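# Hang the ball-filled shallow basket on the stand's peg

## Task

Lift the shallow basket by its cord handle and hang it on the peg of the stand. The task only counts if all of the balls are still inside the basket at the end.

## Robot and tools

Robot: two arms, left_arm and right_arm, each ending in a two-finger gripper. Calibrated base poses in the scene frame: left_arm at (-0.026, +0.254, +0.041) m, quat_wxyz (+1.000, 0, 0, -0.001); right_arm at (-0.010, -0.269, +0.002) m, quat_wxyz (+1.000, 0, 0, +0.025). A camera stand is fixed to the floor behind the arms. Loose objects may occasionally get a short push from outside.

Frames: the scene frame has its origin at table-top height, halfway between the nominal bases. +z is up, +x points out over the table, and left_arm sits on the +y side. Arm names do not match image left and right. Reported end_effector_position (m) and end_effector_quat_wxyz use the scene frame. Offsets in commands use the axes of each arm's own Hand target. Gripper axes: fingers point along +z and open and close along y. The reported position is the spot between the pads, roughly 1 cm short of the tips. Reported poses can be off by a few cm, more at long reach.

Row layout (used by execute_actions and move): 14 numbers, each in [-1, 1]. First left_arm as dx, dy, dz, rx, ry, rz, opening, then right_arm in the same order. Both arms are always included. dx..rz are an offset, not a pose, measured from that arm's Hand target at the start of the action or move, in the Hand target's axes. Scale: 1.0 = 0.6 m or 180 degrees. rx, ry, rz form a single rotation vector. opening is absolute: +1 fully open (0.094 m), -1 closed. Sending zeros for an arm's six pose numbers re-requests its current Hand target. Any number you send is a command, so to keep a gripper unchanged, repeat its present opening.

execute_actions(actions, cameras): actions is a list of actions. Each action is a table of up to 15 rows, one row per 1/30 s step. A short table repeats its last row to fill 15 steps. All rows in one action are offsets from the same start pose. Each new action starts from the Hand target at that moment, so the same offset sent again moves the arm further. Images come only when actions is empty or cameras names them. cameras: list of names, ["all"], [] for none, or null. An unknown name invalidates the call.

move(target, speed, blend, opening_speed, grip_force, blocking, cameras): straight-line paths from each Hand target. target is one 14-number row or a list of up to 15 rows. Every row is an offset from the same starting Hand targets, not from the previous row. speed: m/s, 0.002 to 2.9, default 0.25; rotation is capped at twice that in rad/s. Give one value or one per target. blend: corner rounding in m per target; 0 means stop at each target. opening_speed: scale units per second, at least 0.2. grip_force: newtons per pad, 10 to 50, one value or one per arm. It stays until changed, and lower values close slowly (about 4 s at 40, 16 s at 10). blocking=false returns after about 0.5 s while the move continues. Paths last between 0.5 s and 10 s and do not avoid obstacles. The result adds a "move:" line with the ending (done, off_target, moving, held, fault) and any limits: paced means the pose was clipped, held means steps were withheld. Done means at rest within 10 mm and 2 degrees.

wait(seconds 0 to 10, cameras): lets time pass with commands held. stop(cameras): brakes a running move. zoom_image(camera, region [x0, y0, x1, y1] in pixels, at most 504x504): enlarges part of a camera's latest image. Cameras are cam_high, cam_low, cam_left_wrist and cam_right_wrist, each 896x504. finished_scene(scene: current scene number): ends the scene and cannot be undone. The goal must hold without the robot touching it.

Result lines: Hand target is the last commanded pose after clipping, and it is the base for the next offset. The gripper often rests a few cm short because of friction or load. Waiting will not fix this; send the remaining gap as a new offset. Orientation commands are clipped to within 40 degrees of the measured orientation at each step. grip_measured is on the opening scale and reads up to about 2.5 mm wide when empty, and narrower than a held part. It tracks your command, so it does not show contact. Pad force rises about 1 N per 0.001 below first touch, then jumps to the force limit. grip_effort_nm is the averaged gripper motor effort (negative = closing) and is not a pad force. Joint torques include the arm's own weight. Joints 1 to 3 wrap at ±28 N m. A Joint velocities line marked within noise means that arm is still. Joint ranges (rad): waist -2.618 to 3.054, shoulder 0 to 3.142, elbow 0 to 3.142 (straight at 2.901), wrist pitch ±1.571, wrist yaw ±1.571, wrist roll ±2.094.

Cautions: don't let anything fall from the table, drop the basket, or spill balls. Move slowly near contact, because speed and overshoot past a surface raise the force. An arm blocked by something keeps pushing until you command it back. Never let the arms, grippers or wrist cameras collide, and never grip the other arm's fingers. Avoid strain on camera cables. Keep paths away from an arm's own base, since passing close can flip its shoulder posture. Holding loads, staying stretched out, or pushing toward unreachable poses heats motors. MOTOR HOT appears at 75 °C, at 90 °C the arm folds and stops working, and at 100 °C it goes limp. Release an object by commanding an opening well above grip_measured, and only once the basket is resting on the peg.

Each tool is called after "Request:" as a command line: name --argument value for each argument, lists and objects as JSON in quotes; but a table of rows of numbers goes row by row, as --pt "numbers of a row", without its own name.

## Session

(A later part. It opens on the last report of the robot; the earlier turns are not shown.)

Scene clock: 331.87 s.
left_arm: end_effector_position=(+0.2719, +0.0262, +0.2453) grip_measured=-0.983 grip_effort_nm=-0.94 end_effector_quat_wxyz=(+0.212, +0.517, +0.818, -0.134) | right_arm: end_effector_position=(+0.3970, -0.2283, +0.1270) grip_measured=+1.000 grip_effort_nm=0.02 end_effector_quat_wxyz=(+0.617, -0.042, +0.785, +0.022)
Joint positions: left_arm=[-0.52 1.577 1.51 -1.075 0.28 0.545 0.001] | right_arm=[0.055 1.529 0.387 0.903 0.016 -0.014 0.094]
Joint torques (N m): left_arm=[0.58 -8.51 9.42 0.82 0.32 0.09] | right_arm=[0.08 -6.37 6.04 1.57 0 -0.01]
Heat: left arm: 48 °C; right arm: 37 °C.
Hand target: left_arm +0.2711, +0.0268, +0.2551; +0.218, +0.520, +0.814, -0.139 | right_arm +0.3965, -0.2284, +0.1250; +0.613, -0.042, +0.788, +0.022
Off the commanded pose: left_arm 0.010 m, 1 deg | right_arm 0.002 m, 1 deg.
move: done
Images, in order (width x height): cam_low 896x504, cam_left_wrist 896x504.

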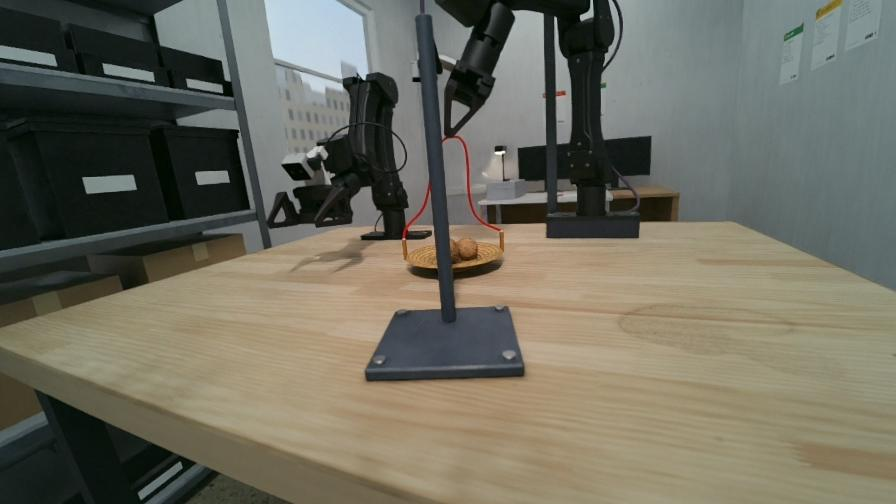

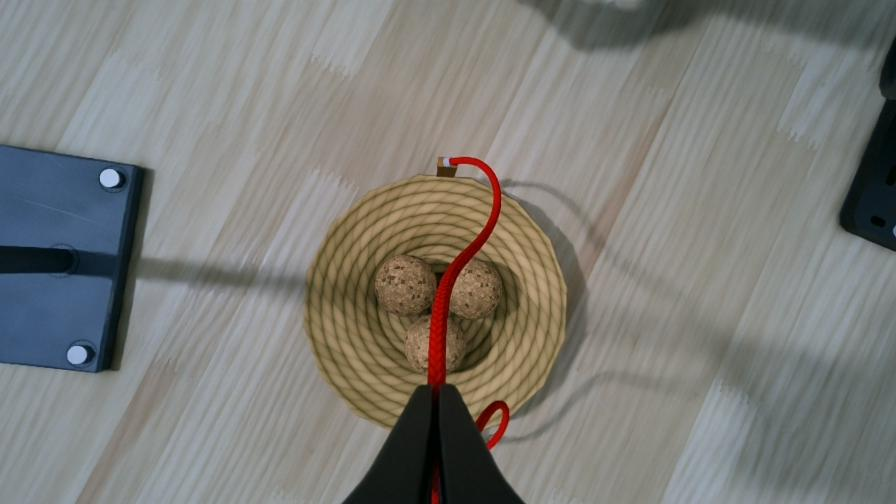

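Request:
move --target '[-0.0417,0,-0.0722,0,0,0,-1, 0,0,0,0,0,0,1]' --speed 0.05 --cameras '["cam_low","cam_left_wrist"]'

Scene clock: 343.10 s.
left_arm: end_effector_position=(+0.2669, +0.0291, +0.3012) grip_measured=-0.983 grip_effort_nm=-0.92 end_effector_quat_wxyz=(+0.216, +0.518, +0.817, -0.134) | right_arm: end_effector_position=(+0.3970, -0.2283, +0.1270) grip_measured=+1.000 grip_effort_nm=0.02 end_effector_quat_wxyz=(+0.617, -0.042, +0.785, +0.022)
Joint positions: left_arm=[-0.52 1.611 1.774 -1.297 0.28 0.545 0.001] | right_arm=[0.055 1.529 0.387 0.903 0.016 -0.014 0.094]
Joint torques (N m): left_arm=[0.58 -5.93 9.65 1 0.31 0.1] | right_arm=[0.08 -6.35 6.08 1.57 0.01 -0.01]
Heat: left arm: 49 °C; right arm: 37 °C.
Hand target: left_arm +0.2710, +0.0268, +0.3052; +0.218, +0.519, +0.814, -0.139 | right_arm +0.3965, -0.2284, +0.1250; +0.613, -0.042, +0.788, +0.022
Off the commanded pose: left_arm 0.006 m, 1 deg | right_arm 0.002 m, 1 deg.
move: done
Images, in order (width x height): cam_low 896x504, cam_left_wrist 896x504.

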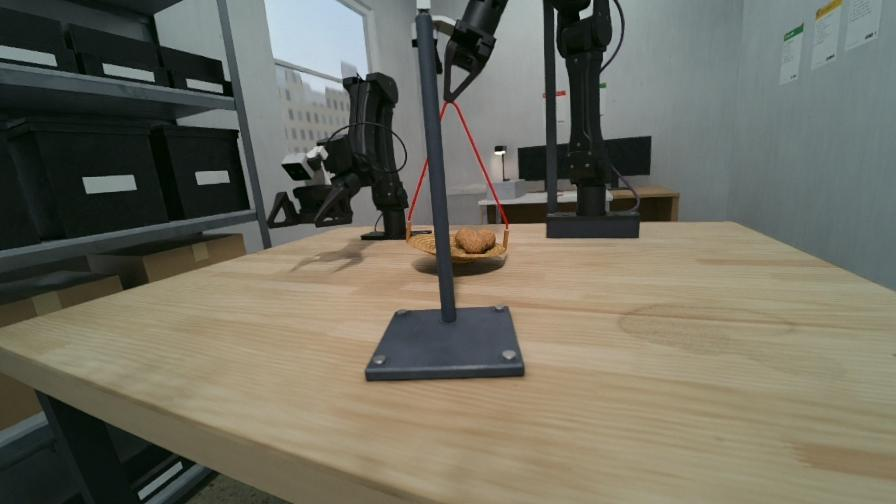

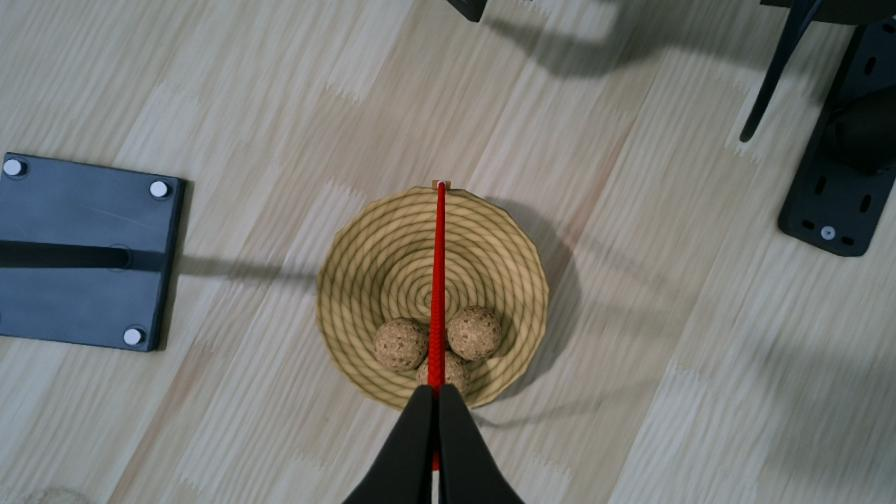

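Request:
zoom_image --camera "cam_low" --region '[370, 80, 540, 290]'

Scaled by 2.400 from the camera's 896x504 image, which has a finer 1280x720 frame.

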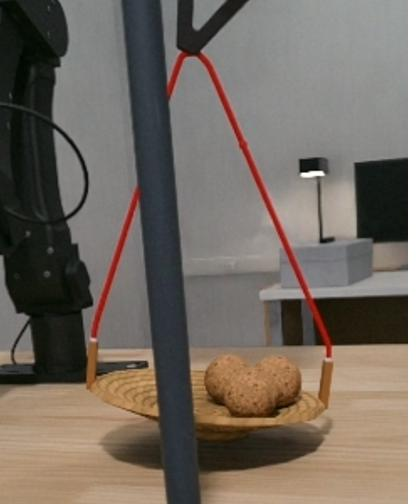

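Request:
move --target '[-0.0333,0,-0.0577,0,0,0,-1, 0,0,0,0,0,0,1]' --speed 0.04 --cameras '["cam_low","cam_left_wrist","cam_high"]'

Request:
zoom_image --camera "cam_low" --region '[370, 50, 540, 290]'

Scene clock: 364.10 s.
left_arm: end_effector_position=(+0.2678, +0.0285, +0.3417) grip_measured=-0.983 grip_effort_nm=-0.92 end_effector_quat_wxyz=(+0.215, +0.518, +0.817, -0.134) | right_arm: end_effector_position=(+0.3970, -0.2283, +0.1270) grip_measured=+1.000 grip_effort_nm=0.02 end_effector_quat_wxyz=(+0.617, -0.042, +0.785, +0.022)
Joint positions: left_arm=[-0.52 1.704 2.059 -1.49 0.28 0.545 0.001] | right_arm=[0.055 1.529 0.387 0.903 0.016 -0.014 0.094]
Joint torques (N m): left_arm=[0.57 -6.49 8.94 1 0.32 0.09] | right_arm=[0.06 -6.35 6.09 1.56 0 -0.01]
Heat: left arm: 50 °C; right arm: 37 °C.
Hand target: left_arm +0.2710, +0.0268, +0.3451; +0.218, +0.519, +0.814, -0.139 | right_arm +0.3965, -0.2284, +0.1250; +0.613, -0.042, +0.788, +0.022
Off the commanded pose: left_arm 0.005 m, 1 deg | right_arm 0.002 m, 1 deg.
move: done
Images, in order (width x height): cam_high 896x504, cam_low 896x504, cam_left_wrist 896x504.

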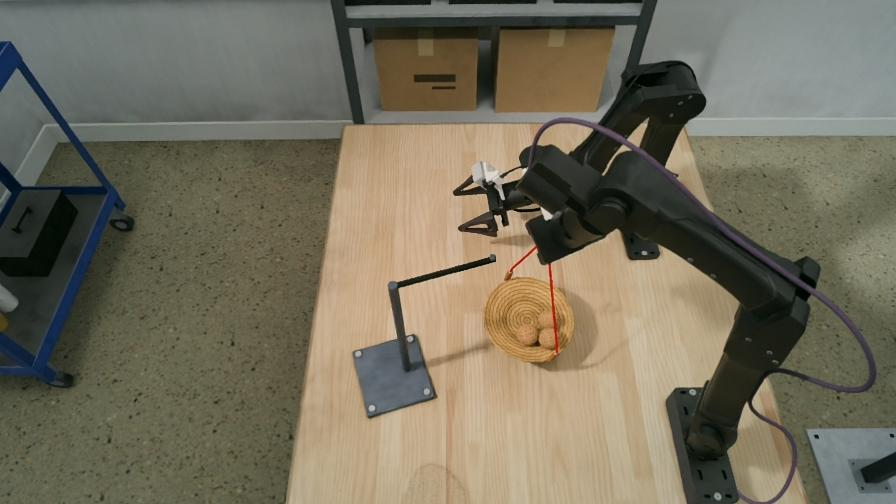

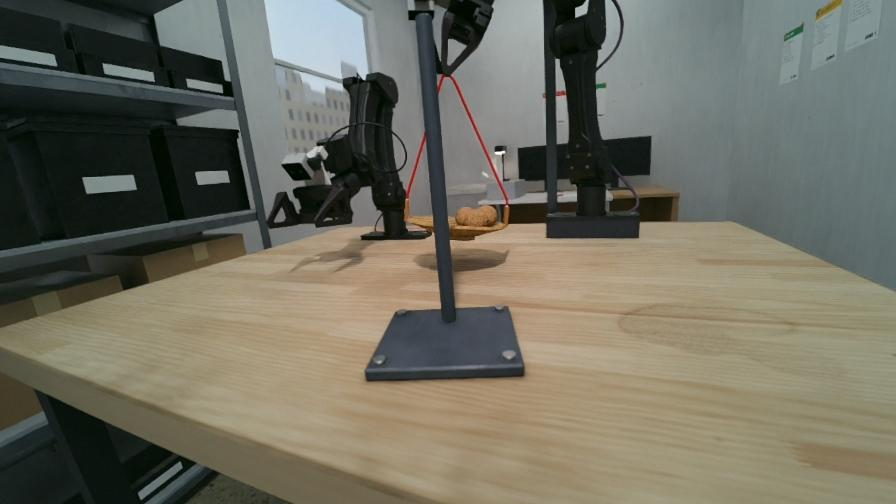

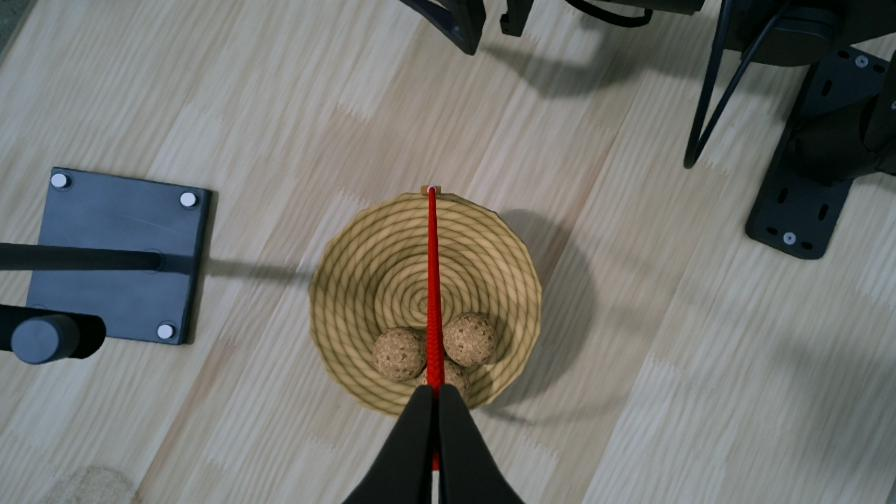

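Scaled by 2.100 from the camera's 896x504 image, which has a finer 1280x720 frame.

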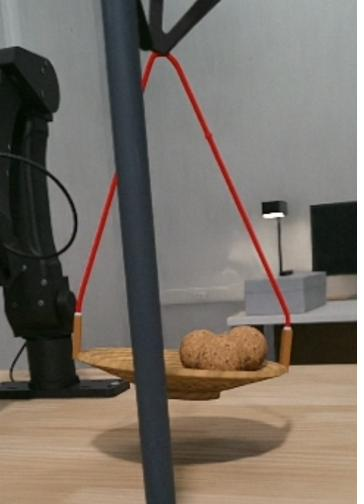

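Request:
move --target '[-0.0678,0.046,-0.086,-0.0718,-0.110,-0.0855,-1, 0,0,0,0,0,0,1]' --speed 0.07 --cameras '["cam_low","cam_left_wrist","cam_high"]'

Scene clock: 388.53 s.
left_arm: end_effector_position=(+0.3026, +0.0293, +0.3946) grip_measured=-0.983 grip_effort_nm=-0.92 end_effector_quat_wxyz=(+0.363, +0.352, +0.848, -0.156) | right_arm: end_effector_position=(+0.3970, -0.2283, +0.1270) grip_measured=+1.000 grip_effort_nm=0.02 end_effector_quat_wxyz=(+0.617, -0.042, +0.785, +0.022)
Joint positions: left_arm=[-0.505 1.547 1.917 -1.149 0.211 0.19 0.001] | right_arm=[0.055 1.529 0.387 0.903 0.016 -0.014 0.094]
Joint torques (N m): left_arm=[-0.13 -10.36 5.78 2.08 0.14 -0.09] | right_arm=[0.08 -6.37 6.08 1.56 0 -0.01]
Heat: left arm: 50 °C; right arm: 37 °C.
Hand target: left_arm +0.3000, +0.0298, +0.4102; +0.390, +0.348, +0.837, -0.162 | right_arm +0.3965, -0.2284, +0.1250; +0.613, -0.042, +0.788, +0.022
Off the commanded pose: left_arm 0.016 m, 3 deg | right_arm 0.002 m, 1 deg.
move: off_target (left_arm)
Images, in order (width x height): cam_high 896x504, cam_low 896x504, cam_left_wrist 896x504.

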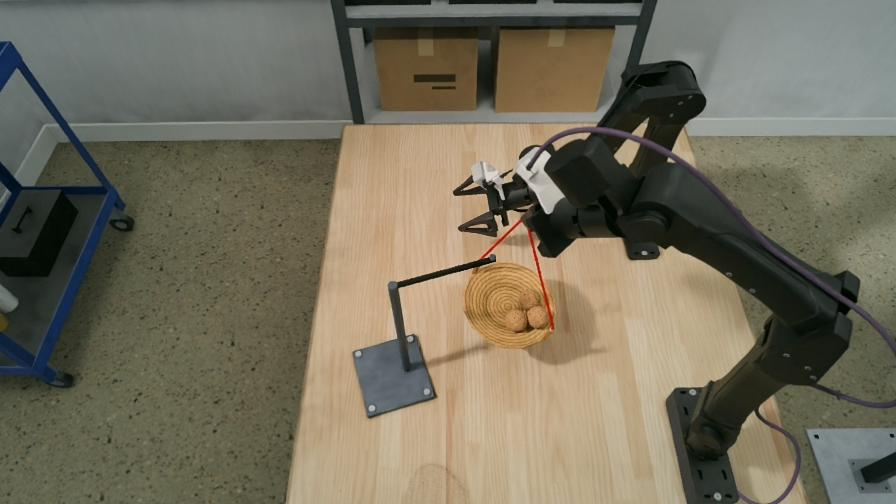

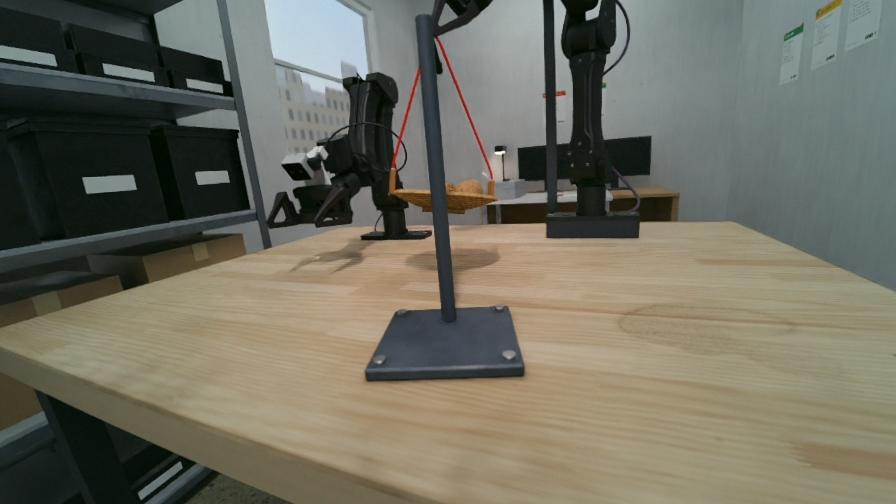

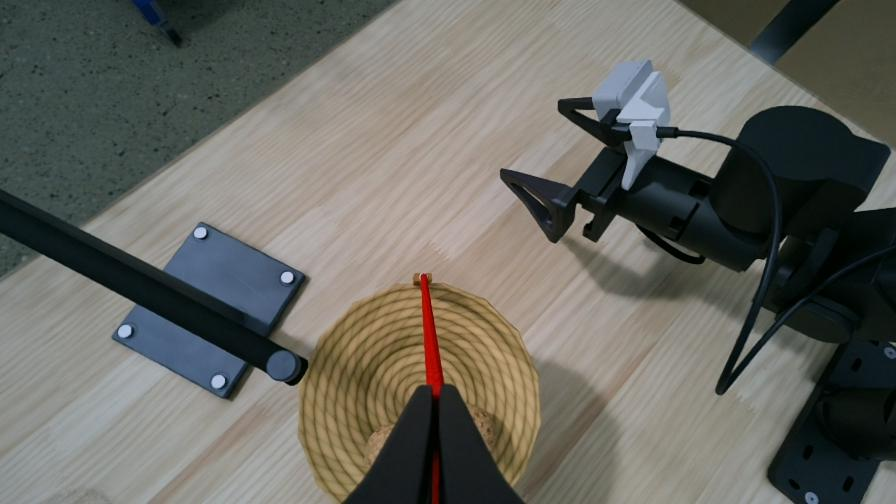

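Request:
move --target '[-0.0482,0.0825,0.0057,0,0,0,-1, 0,0,0,0,0,0,1]' --speed 0.05 --cameras '["cam_low","cam_left_wrist","cam_high"]'

Scene clock: 421.20 s.
left_arm: end_effector_position=(+0.3465, +0.0521, +0.4242) grip_measured=-0.983 grip_effort_nm=-0.92 end_effector_quat_wxyz=(+0.383, +0.343, +0.843, -0.156) | right_arm: end_effector_position=(+0.3970, -0.2283, +0.1270) grip_measured=+1.000 grip_effort_nm=0.02 end_effector_quat_wxyz=(+0.617, -0.042, +0.785, +0.022)
Joint positions: left_arm=[-0.372 1.714 2.216 -1.26 0.297 0.27 0.001] | right_arm=[0.055 1.529 0.387 0.903 0.016 -0.014 0.094]
Joint torques (N m): left_arm=[0.47 -6.54 9.02 1.74 0.35 0.1] | right_arm=[0.06 -6.38 6.02 1.56 0.01 -0.01]
Heat: left arm: 46 °C; right arm: 37 °C.
Hand target: left_arm +0.3500, +0.0497, +0.4302; +0.390, +0.348, +0.837, -0.161 | right_arm +0.3965, -0.2284, +0.1250; +0.613, -0.042, +0.788, +0.022
Off the commanded pose: left_arm 0.007 m, 1 deg | right_arm 0.002 m, 1 deg.
move: done
Images, in order (width x height): cam_high 896x504, cam_low 896x504, cam_left_wrist 896x504.

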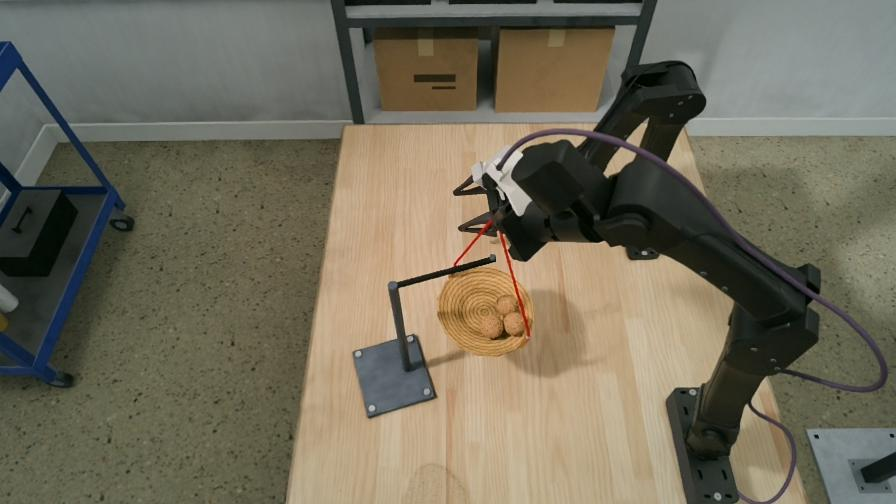

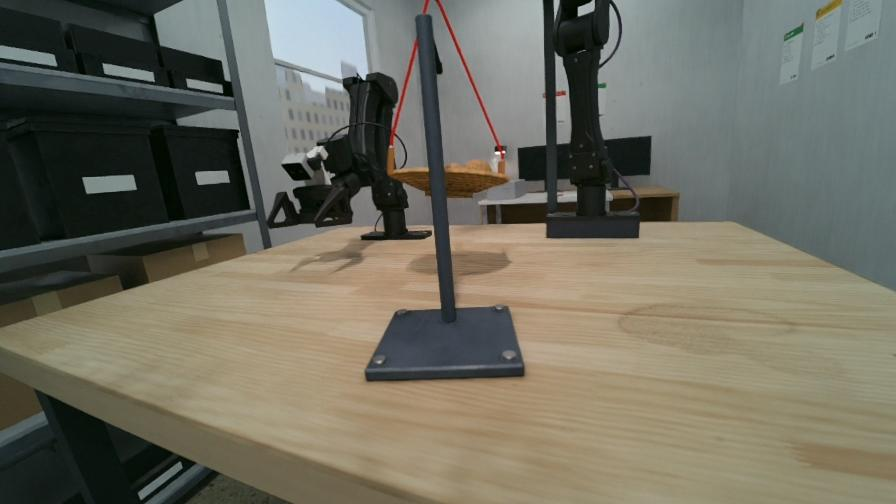

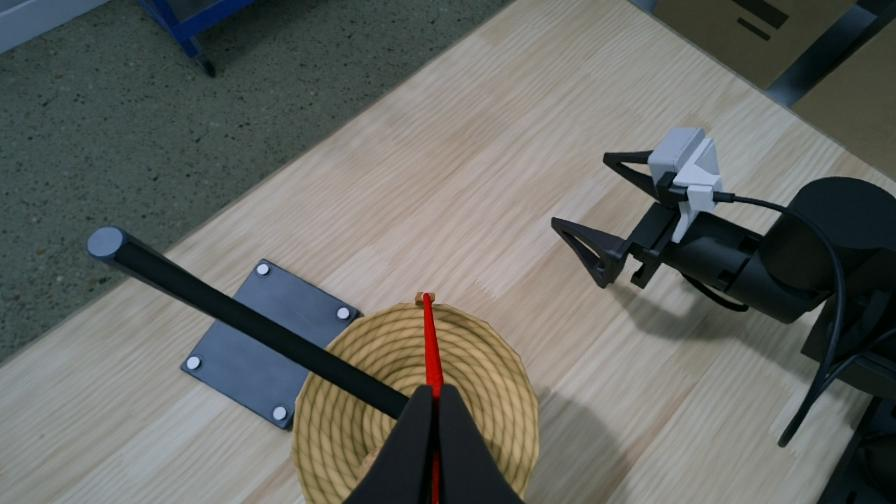

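Request:
move --target '[-0.0228,0.0755,0.0272,0,0,0,-1, 0,0,0,0,0,0,1]' --speed 0.05 --cameras '["cam_low","cam_left_wrist","cam_high"]'

Scene clock: 430.70 s.
left_arm: end_effector_position=(+0.3933, +0.0691, +0.4283) grip_measured=-0.983 grip_effort_nm=-0.92 end_effector_quat_wxyz=(+0.387, +0.342, +0.842, -0.155) | right_arm: end_effector_position=(+0.3970, -0.2283, +0.1270) grip_measured=+1.000 grip_effort_nm=0.03 end_effector_quat_wxyz=(+0.617, -0.042, +0.785, +0.022)
Joint positions: left_arm=[-0.274 1.944 2.556 -1.384 0.366 0.34 0.001] | right_arm=[0.055 1.529 0.387 0.903 0.016 -0.014 0.094]
Joint torques (N m): left_arm=[0.42 -8.05 8.23 1.69 0.38 0.09] | right_arm=[0.06 -6.37 6.11 1.55 0 -0.02]
Heat: left arm: 47 °C; right arm: 37 °C.
Hand target: left_arm +0.3971, +0.0667, +0.4301; +0.390, +0.347, +0.837, -0.161 | right_arm +0.3965, -0.2284, +0.1250; +0.613, -0.042, +0.788, +0.022
Off the commanded pose: left_arm 0.005 m, 1 deg | right_arm 0.002 m, 1 deg.
move: done
Images, in order (width x height): cam_high 896x504, cam_low 896x504, cam_left_wrist 896x504.

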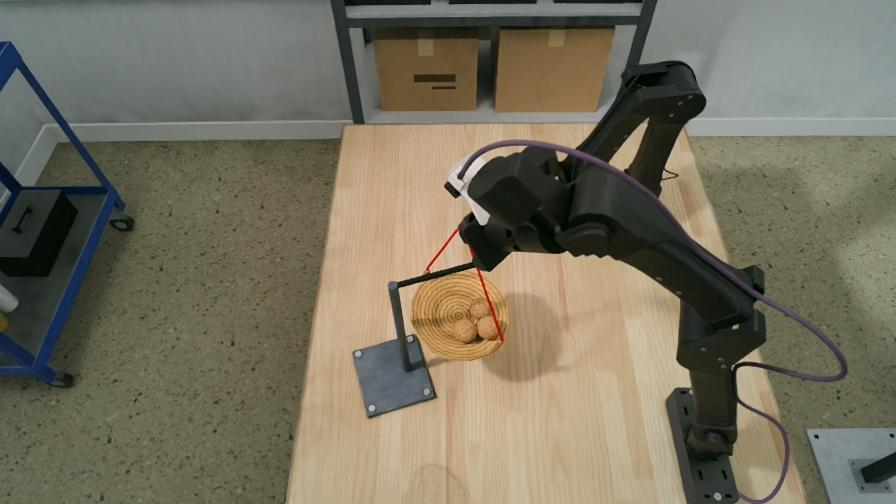

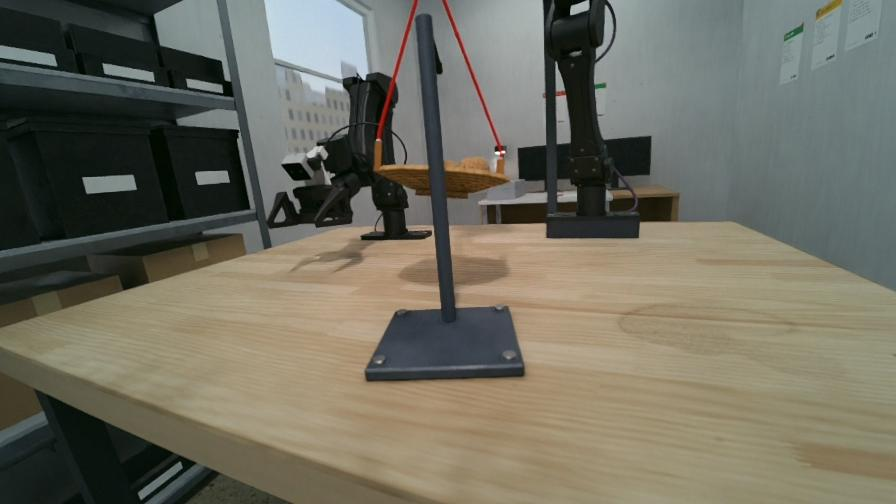

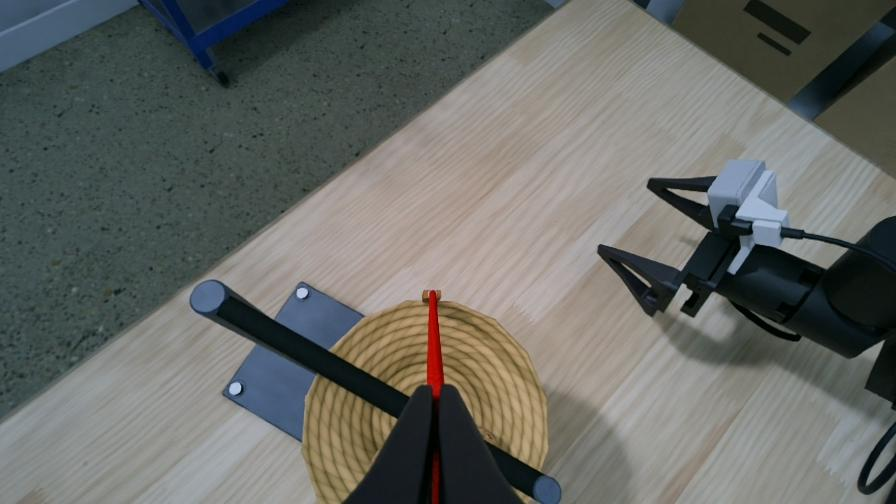

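Request:
move --target '[0.0702,0,0.0589,0,0,0,-1, 0,0,0,0,0,0,1]' --speed 0.05 --cameras '["cam_low","cam_left_wrist","cam_high"]'

Request:
zoom_image --camera "cam_left_wrist" --region '[300, 250, 700, 504]'

Scene clock: 446.37 s.
left_arm: end_effector_position=(+0.4008, +0.0666, +0.3540) grip_measured=-0.983 grip_effort_nm=-0.91 end_effector_quat_wxyz=(+0.360, +0.343, +0.853, -0.158) | right_arm: end_effector_position=(+0.3970, -0.2283, +0.1270) grip_measured=+1.000 grip_effort_nm=0.02 end_effector_quat_wxyz=(+0.617, -0.042, +0.785, +0.022)
Joint positions: left_arm=[-0.274 1.783 2.009 -1.06 0.368 0.345 0.001] | right_arm=[0.055 1.529 0.387 0.903 0.016 -0.014 0.094]
Joint torques (N m): left_arm=[0.42 -14.13 6.3 1.98 0.37 0.07] | right_arm=[0.08 -6.37 6.06 1.56 0.01 0]
Heat: left arm: 46 °C; right arm: 37 °C.
Hand target: left_arm +0.3972, +0.0667, +0.3752; +0.390, +0.347, +0.837, -0.161 | right_arm +0.3965, -0.2284, +0.1250; +0.613, -0.042, +0.788, +0.022
Off the commanded pose: left_arm 0.021 m, 4 deg | right_arm 0.002 m, 1 deg.
move: off_target (left_arm)
Images, in order (width x height): cam_high 896x504, cam_low 896x504, cam_left_wrist 896x504.

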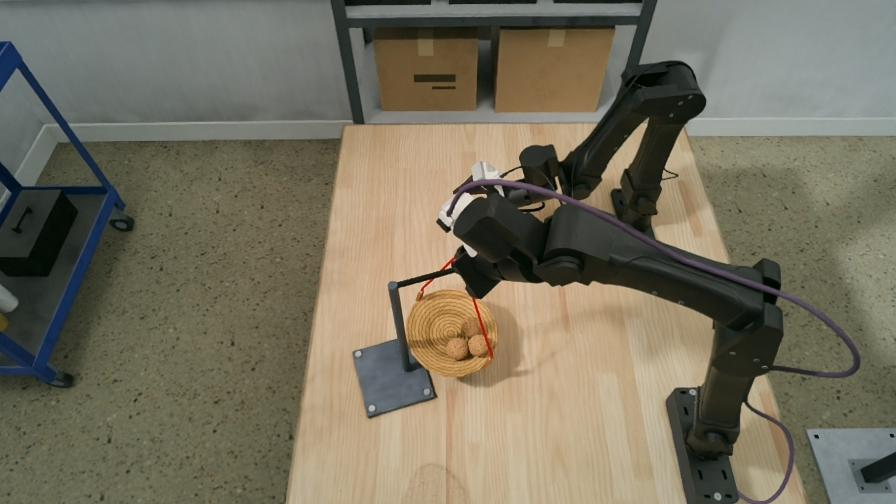

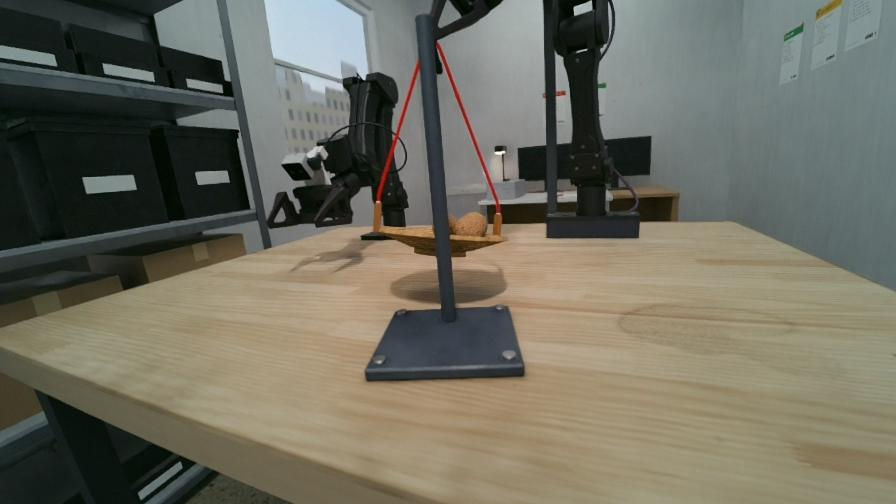

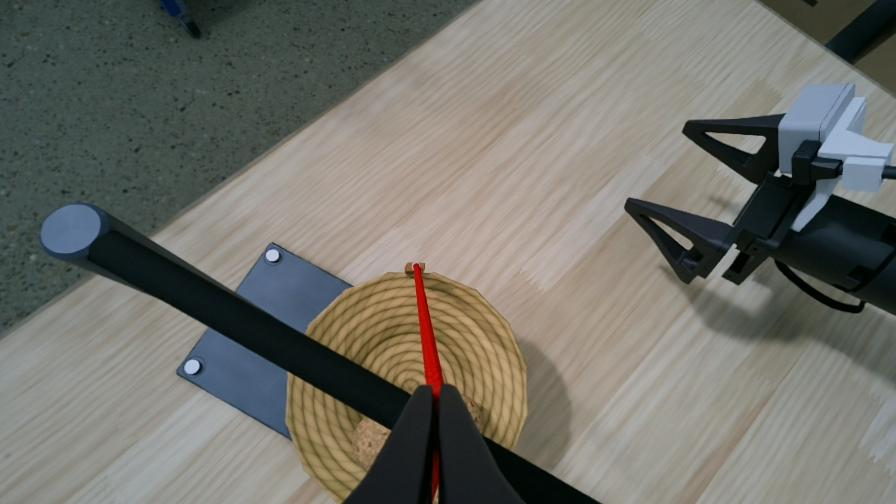

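Scaled by 1.260 from the camera's 896x504 image, which has a finer 1280x720 frame.

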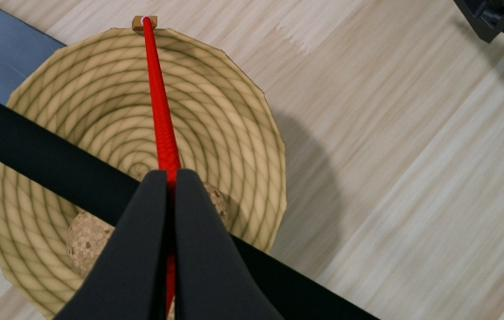

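Request:
zoom_image --camera "cam_low" --region '[390, 0, 510, 120]'

Request:
zoom_image --camera "cam_high" --region '[370, 220, 530, 320]'

Scaled by 4.200 from the camera's 896x504 image, which has a finer 1280x720 frame.

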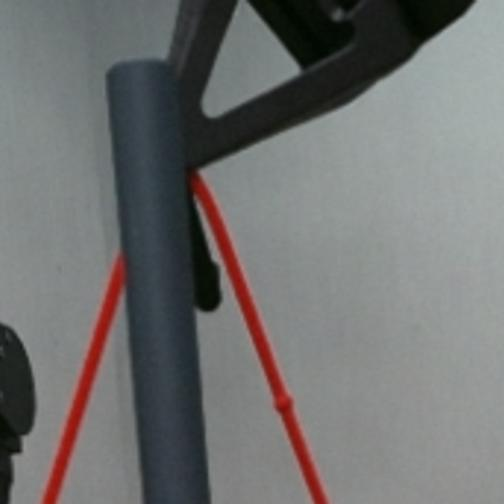

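Scaled by 3.150 from the camera's 896x504 image, which has a finer 1280x720 frame.

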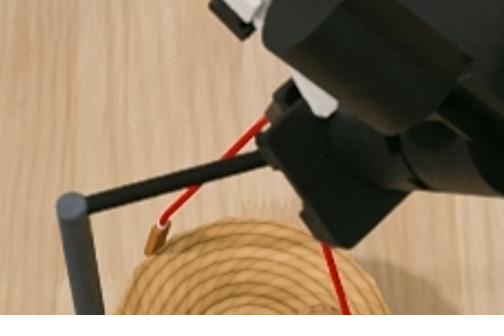

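Request:
move --target '[0.014,0,0.0118,0,0,0,-1, 0,0,0,0,0,0,1]' --speed 0.03 --cameras '["cam_low","cam_left_wrist"]'

Request:
zoom_image --camera "cam_low" --region '[390, 0, 510, 120]'

Scene clock: 490.30 s.
left_arm: end_effector_position=(+0.4001, +0.0668, +0.3426) grip_measured=-0.983 grip_effort_nm=-0.92 end_effector_quat_wxyz=(+0.358, +0.343, +0.854, -0.159) | right_arm: end_effector_position=(+0.3970, -0.2283, +0.1270) grip_measured=+1.000 grip_effort_nm=0.02 end_effector_quat_wxyz=(+0.617, -0.042, +0.785, +0.022)
Joint positions: left_arm=[-0.274 1.762 1.935 -1.012 0.368 0.345 0.001] | right_arm=[0.055 1.529 0.387 0.903 0.016 -0.014 0.094]
Joint torques (N m): left_arm=[0.42 -14.19 6.26 2 0.36 0.06] | right_arm=[0.1 -6.34 6.04 1.55 0.01 -0.01]
Motor temperatures (°C): left_arm=[24 40 47 39 27 26 30] | right_arm=[25 30 35 37 24 24 25]
Heat: left arm: 47 °C; right arm: 37 °C.
Hand target: left_arm +0.3972, +0.0667, +0.3642; +0.390, +0.347, +0.837, -0.161 | right_arm +0.3965, -0.2284, +0.1250; +0.613, -0.042, +0.788, +0.022
Off the commanded pose: left_arm 0.022 m, 4 deg | right_arm 0.002 m, 1 deg.
move: off_target (left_arm)
Images, in order (width x height): cam_low 896x504, cam_left_wrist 896x504.

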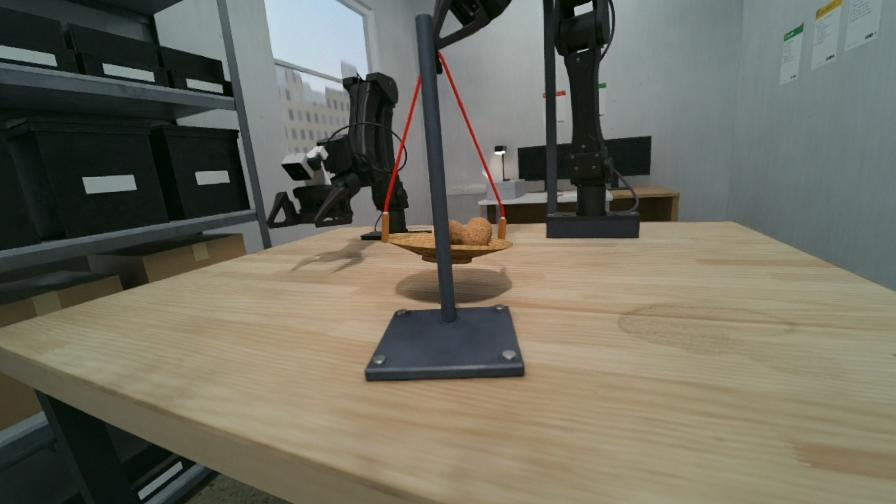

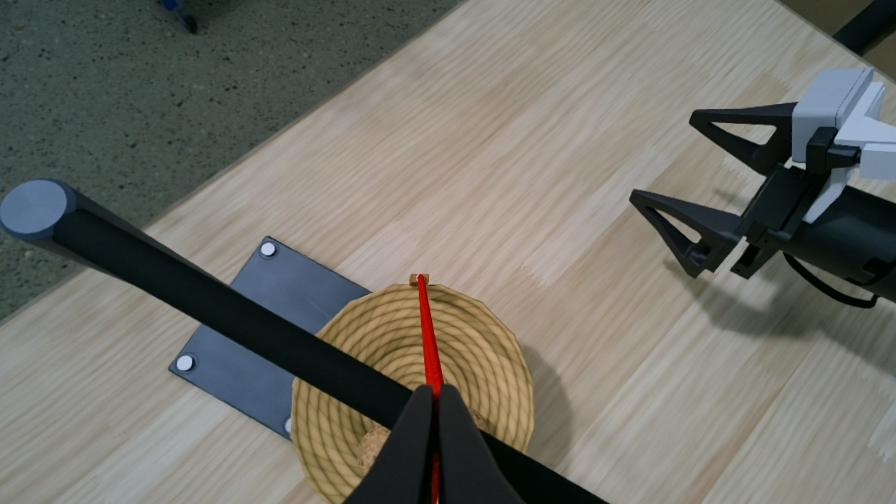

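Scaled by 4.200 from the camera's 896x504 image, which has a finer 1280x720 frame.

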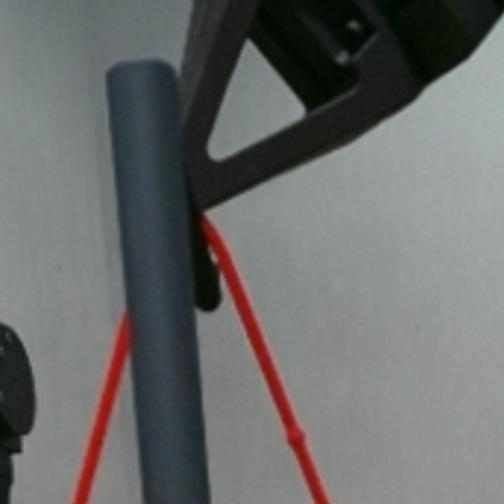

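Request:
move --target '[0.0077,0,0.0064,0,0,0,-1, 0,0,0,0,0,0,1]' --speed 0.02 --cameras '["cam_low","cam_left_wrist"]'

Request:
zoom_image --camera "cam_low" --region '[390, 0, 510, 120]'

Scene clock: 494.80 s.
left_arm: end_effector_position=(+0.4006, +0.0666, +0.3416) grip_measured=-0.983 grip_effort_nm=-0.92 end_effector_quat_wxyz=(+0.365, +0.343, +0.851, -0.158) | right_arm: end_effector_position=(+0.3970, -0.2283, +0.1270) grip_measured=+1.000 grip_effort_nm=0.02 end_effector_quat_wxyz=(+0.617, -0.042, +0.785, +0.022)
Joint positions: left_arm=[-0.274 1.745 1.899 -0.977 0.368 0.345 0.001] | right_arm=[0.055 1.529 0.387 0.903 0.016 -0.014 0.094]
Joint torques (N m): left_arm=[0.42 -13.49 6.09 1.98 0.37 0.06] | right_arm=[0.09 -6.35 6.05 1.55 0 -0.02]
Heat: left arm: 46 °C; right arm: 37 °C.
Hand target: left_arm +0.3971, +0.0668, +0.3582; +0.390, +0.347, +0.837, -0.161 | right_arm +0.3965, -0.2284, +0.1250; +0.613, -0.042, +0.788, +0.022
Off the commanded pose: left_arm 0.017 m, 3 deg | right_arm 0.002 m, 1 deg.
move: off_target (left_arm)
Images, in order (width x height): cam_low 896x504, cam_left_wrist 896x504.

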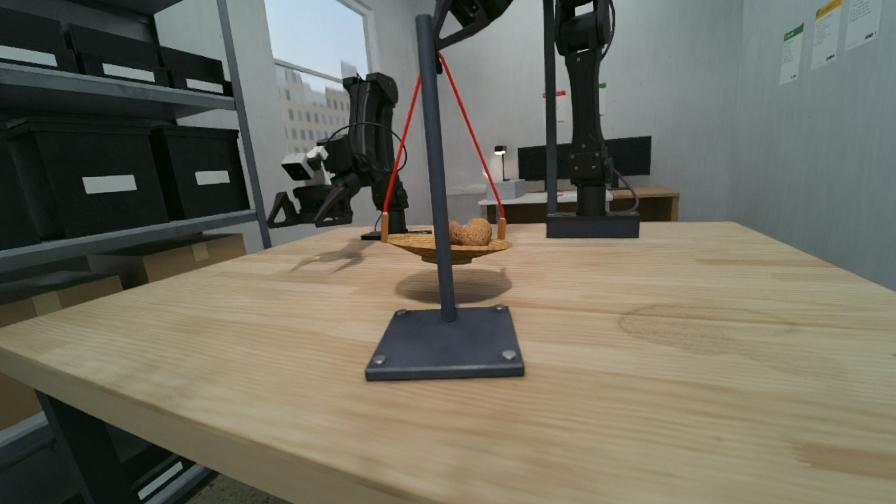

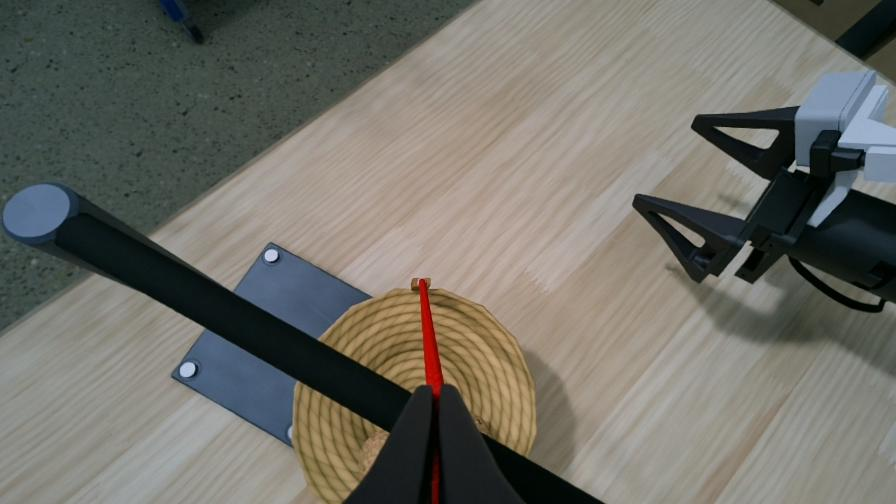

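Scaled by 4.200 from the camera's 896x504 image, which has a finer 1280x720 frame.

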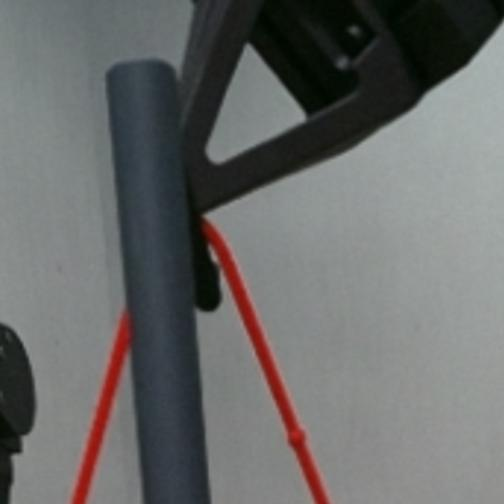

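Request:
move --target '[0.0128,0,0.0107,0,0,0,-1, 0,0,0,0,0,0,1]' --speed 0.02 --cameras '["cam_low","cam_left_wrist"]'

Request:
zoom_image --camera "cam_low" --region '[390, 0, 510, 120]'

Scene clock: 504.60 s.
left_arm: end_effector_position=(+0.4009, +0.0659, +0.3405) grip_measured=-0.983 grip_effort_nm=-0.91 end_effector_quat_wxyz=(+0.378, +0.344, +0.845, -0.158) | right_arm: end_effector_position=(+0.3970, -0.2283, +0.1270) grip_measured=+1.000 grip_effort_nm=0.02 end_effector_quat_wxyz=(+0.617, -0.042, +0.785, +0.022)
Joint positions: left_arm=[-0.274 1.719 1.843 -0.919 0.372 0.345 0.001] | right_arm=[0.055 1.529 0.387 0.903 0.016 -0.014 0.094]
Joint torques (N m): left_arm=[0.43 -12.26 5.63 1.87 0.33 0.06] | right_arm=[0.05 -6.35 6.08 1.56 0 -0.01]
Heat: left arm: 46 °C; right arm: 37 °C.
Hand target: left_arm +0.3971, +0.0668, +0.3481; +0.390, +0.347, +0.837, -0.162 | right_arm +0.3965, -0.2284, +0.1250; +0.613, -0.042, +0.788, +0.022
Off the commanded pose: left_arm 0.009 m, 2 deg | right_arm 0.002 m, 1 deg.
move: done
Images, in order (width x height): cam_low 896x504, cam_left_wrist 896x504.

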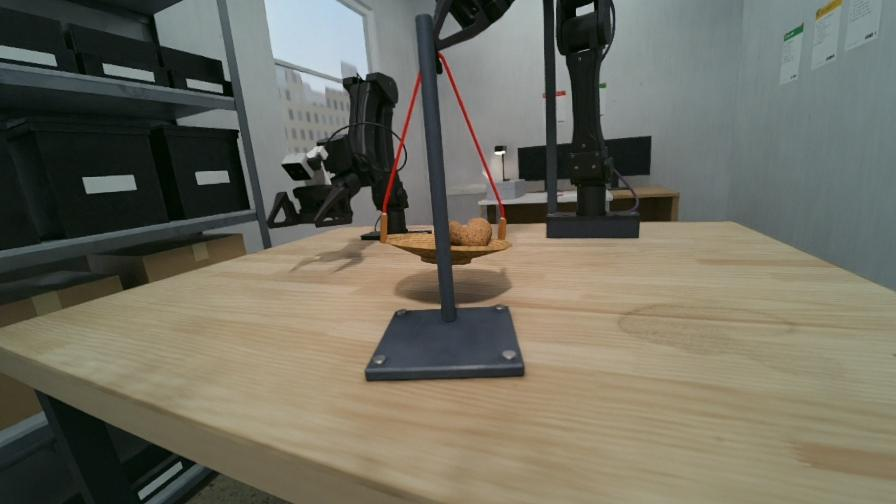

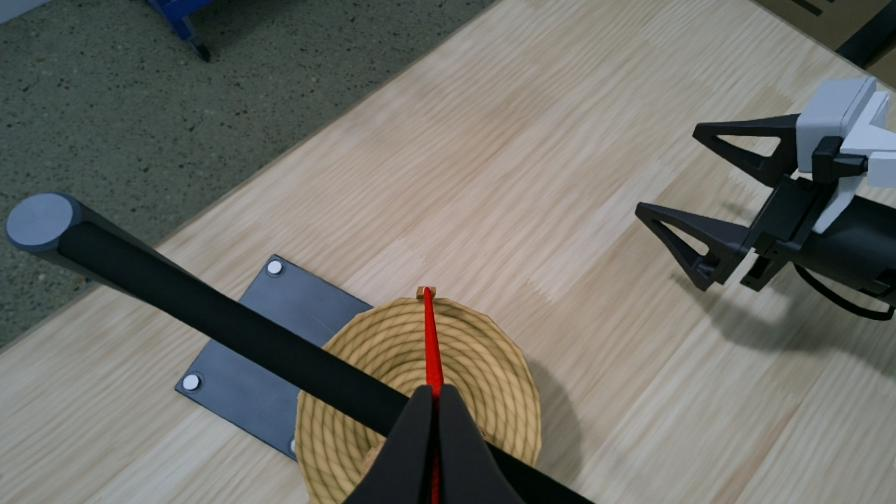

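Scaled by 4.200 from the camera's 896x504 image, which has a finer 1280x720 frame.

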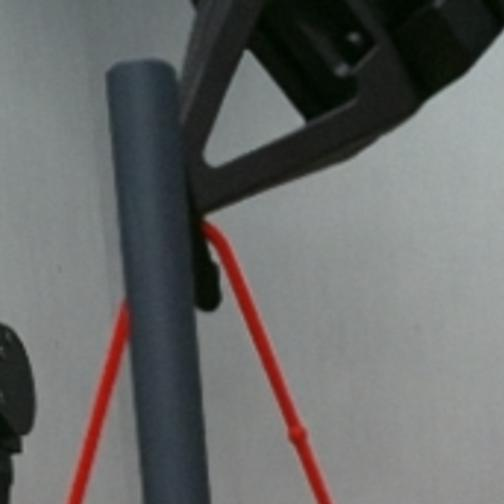

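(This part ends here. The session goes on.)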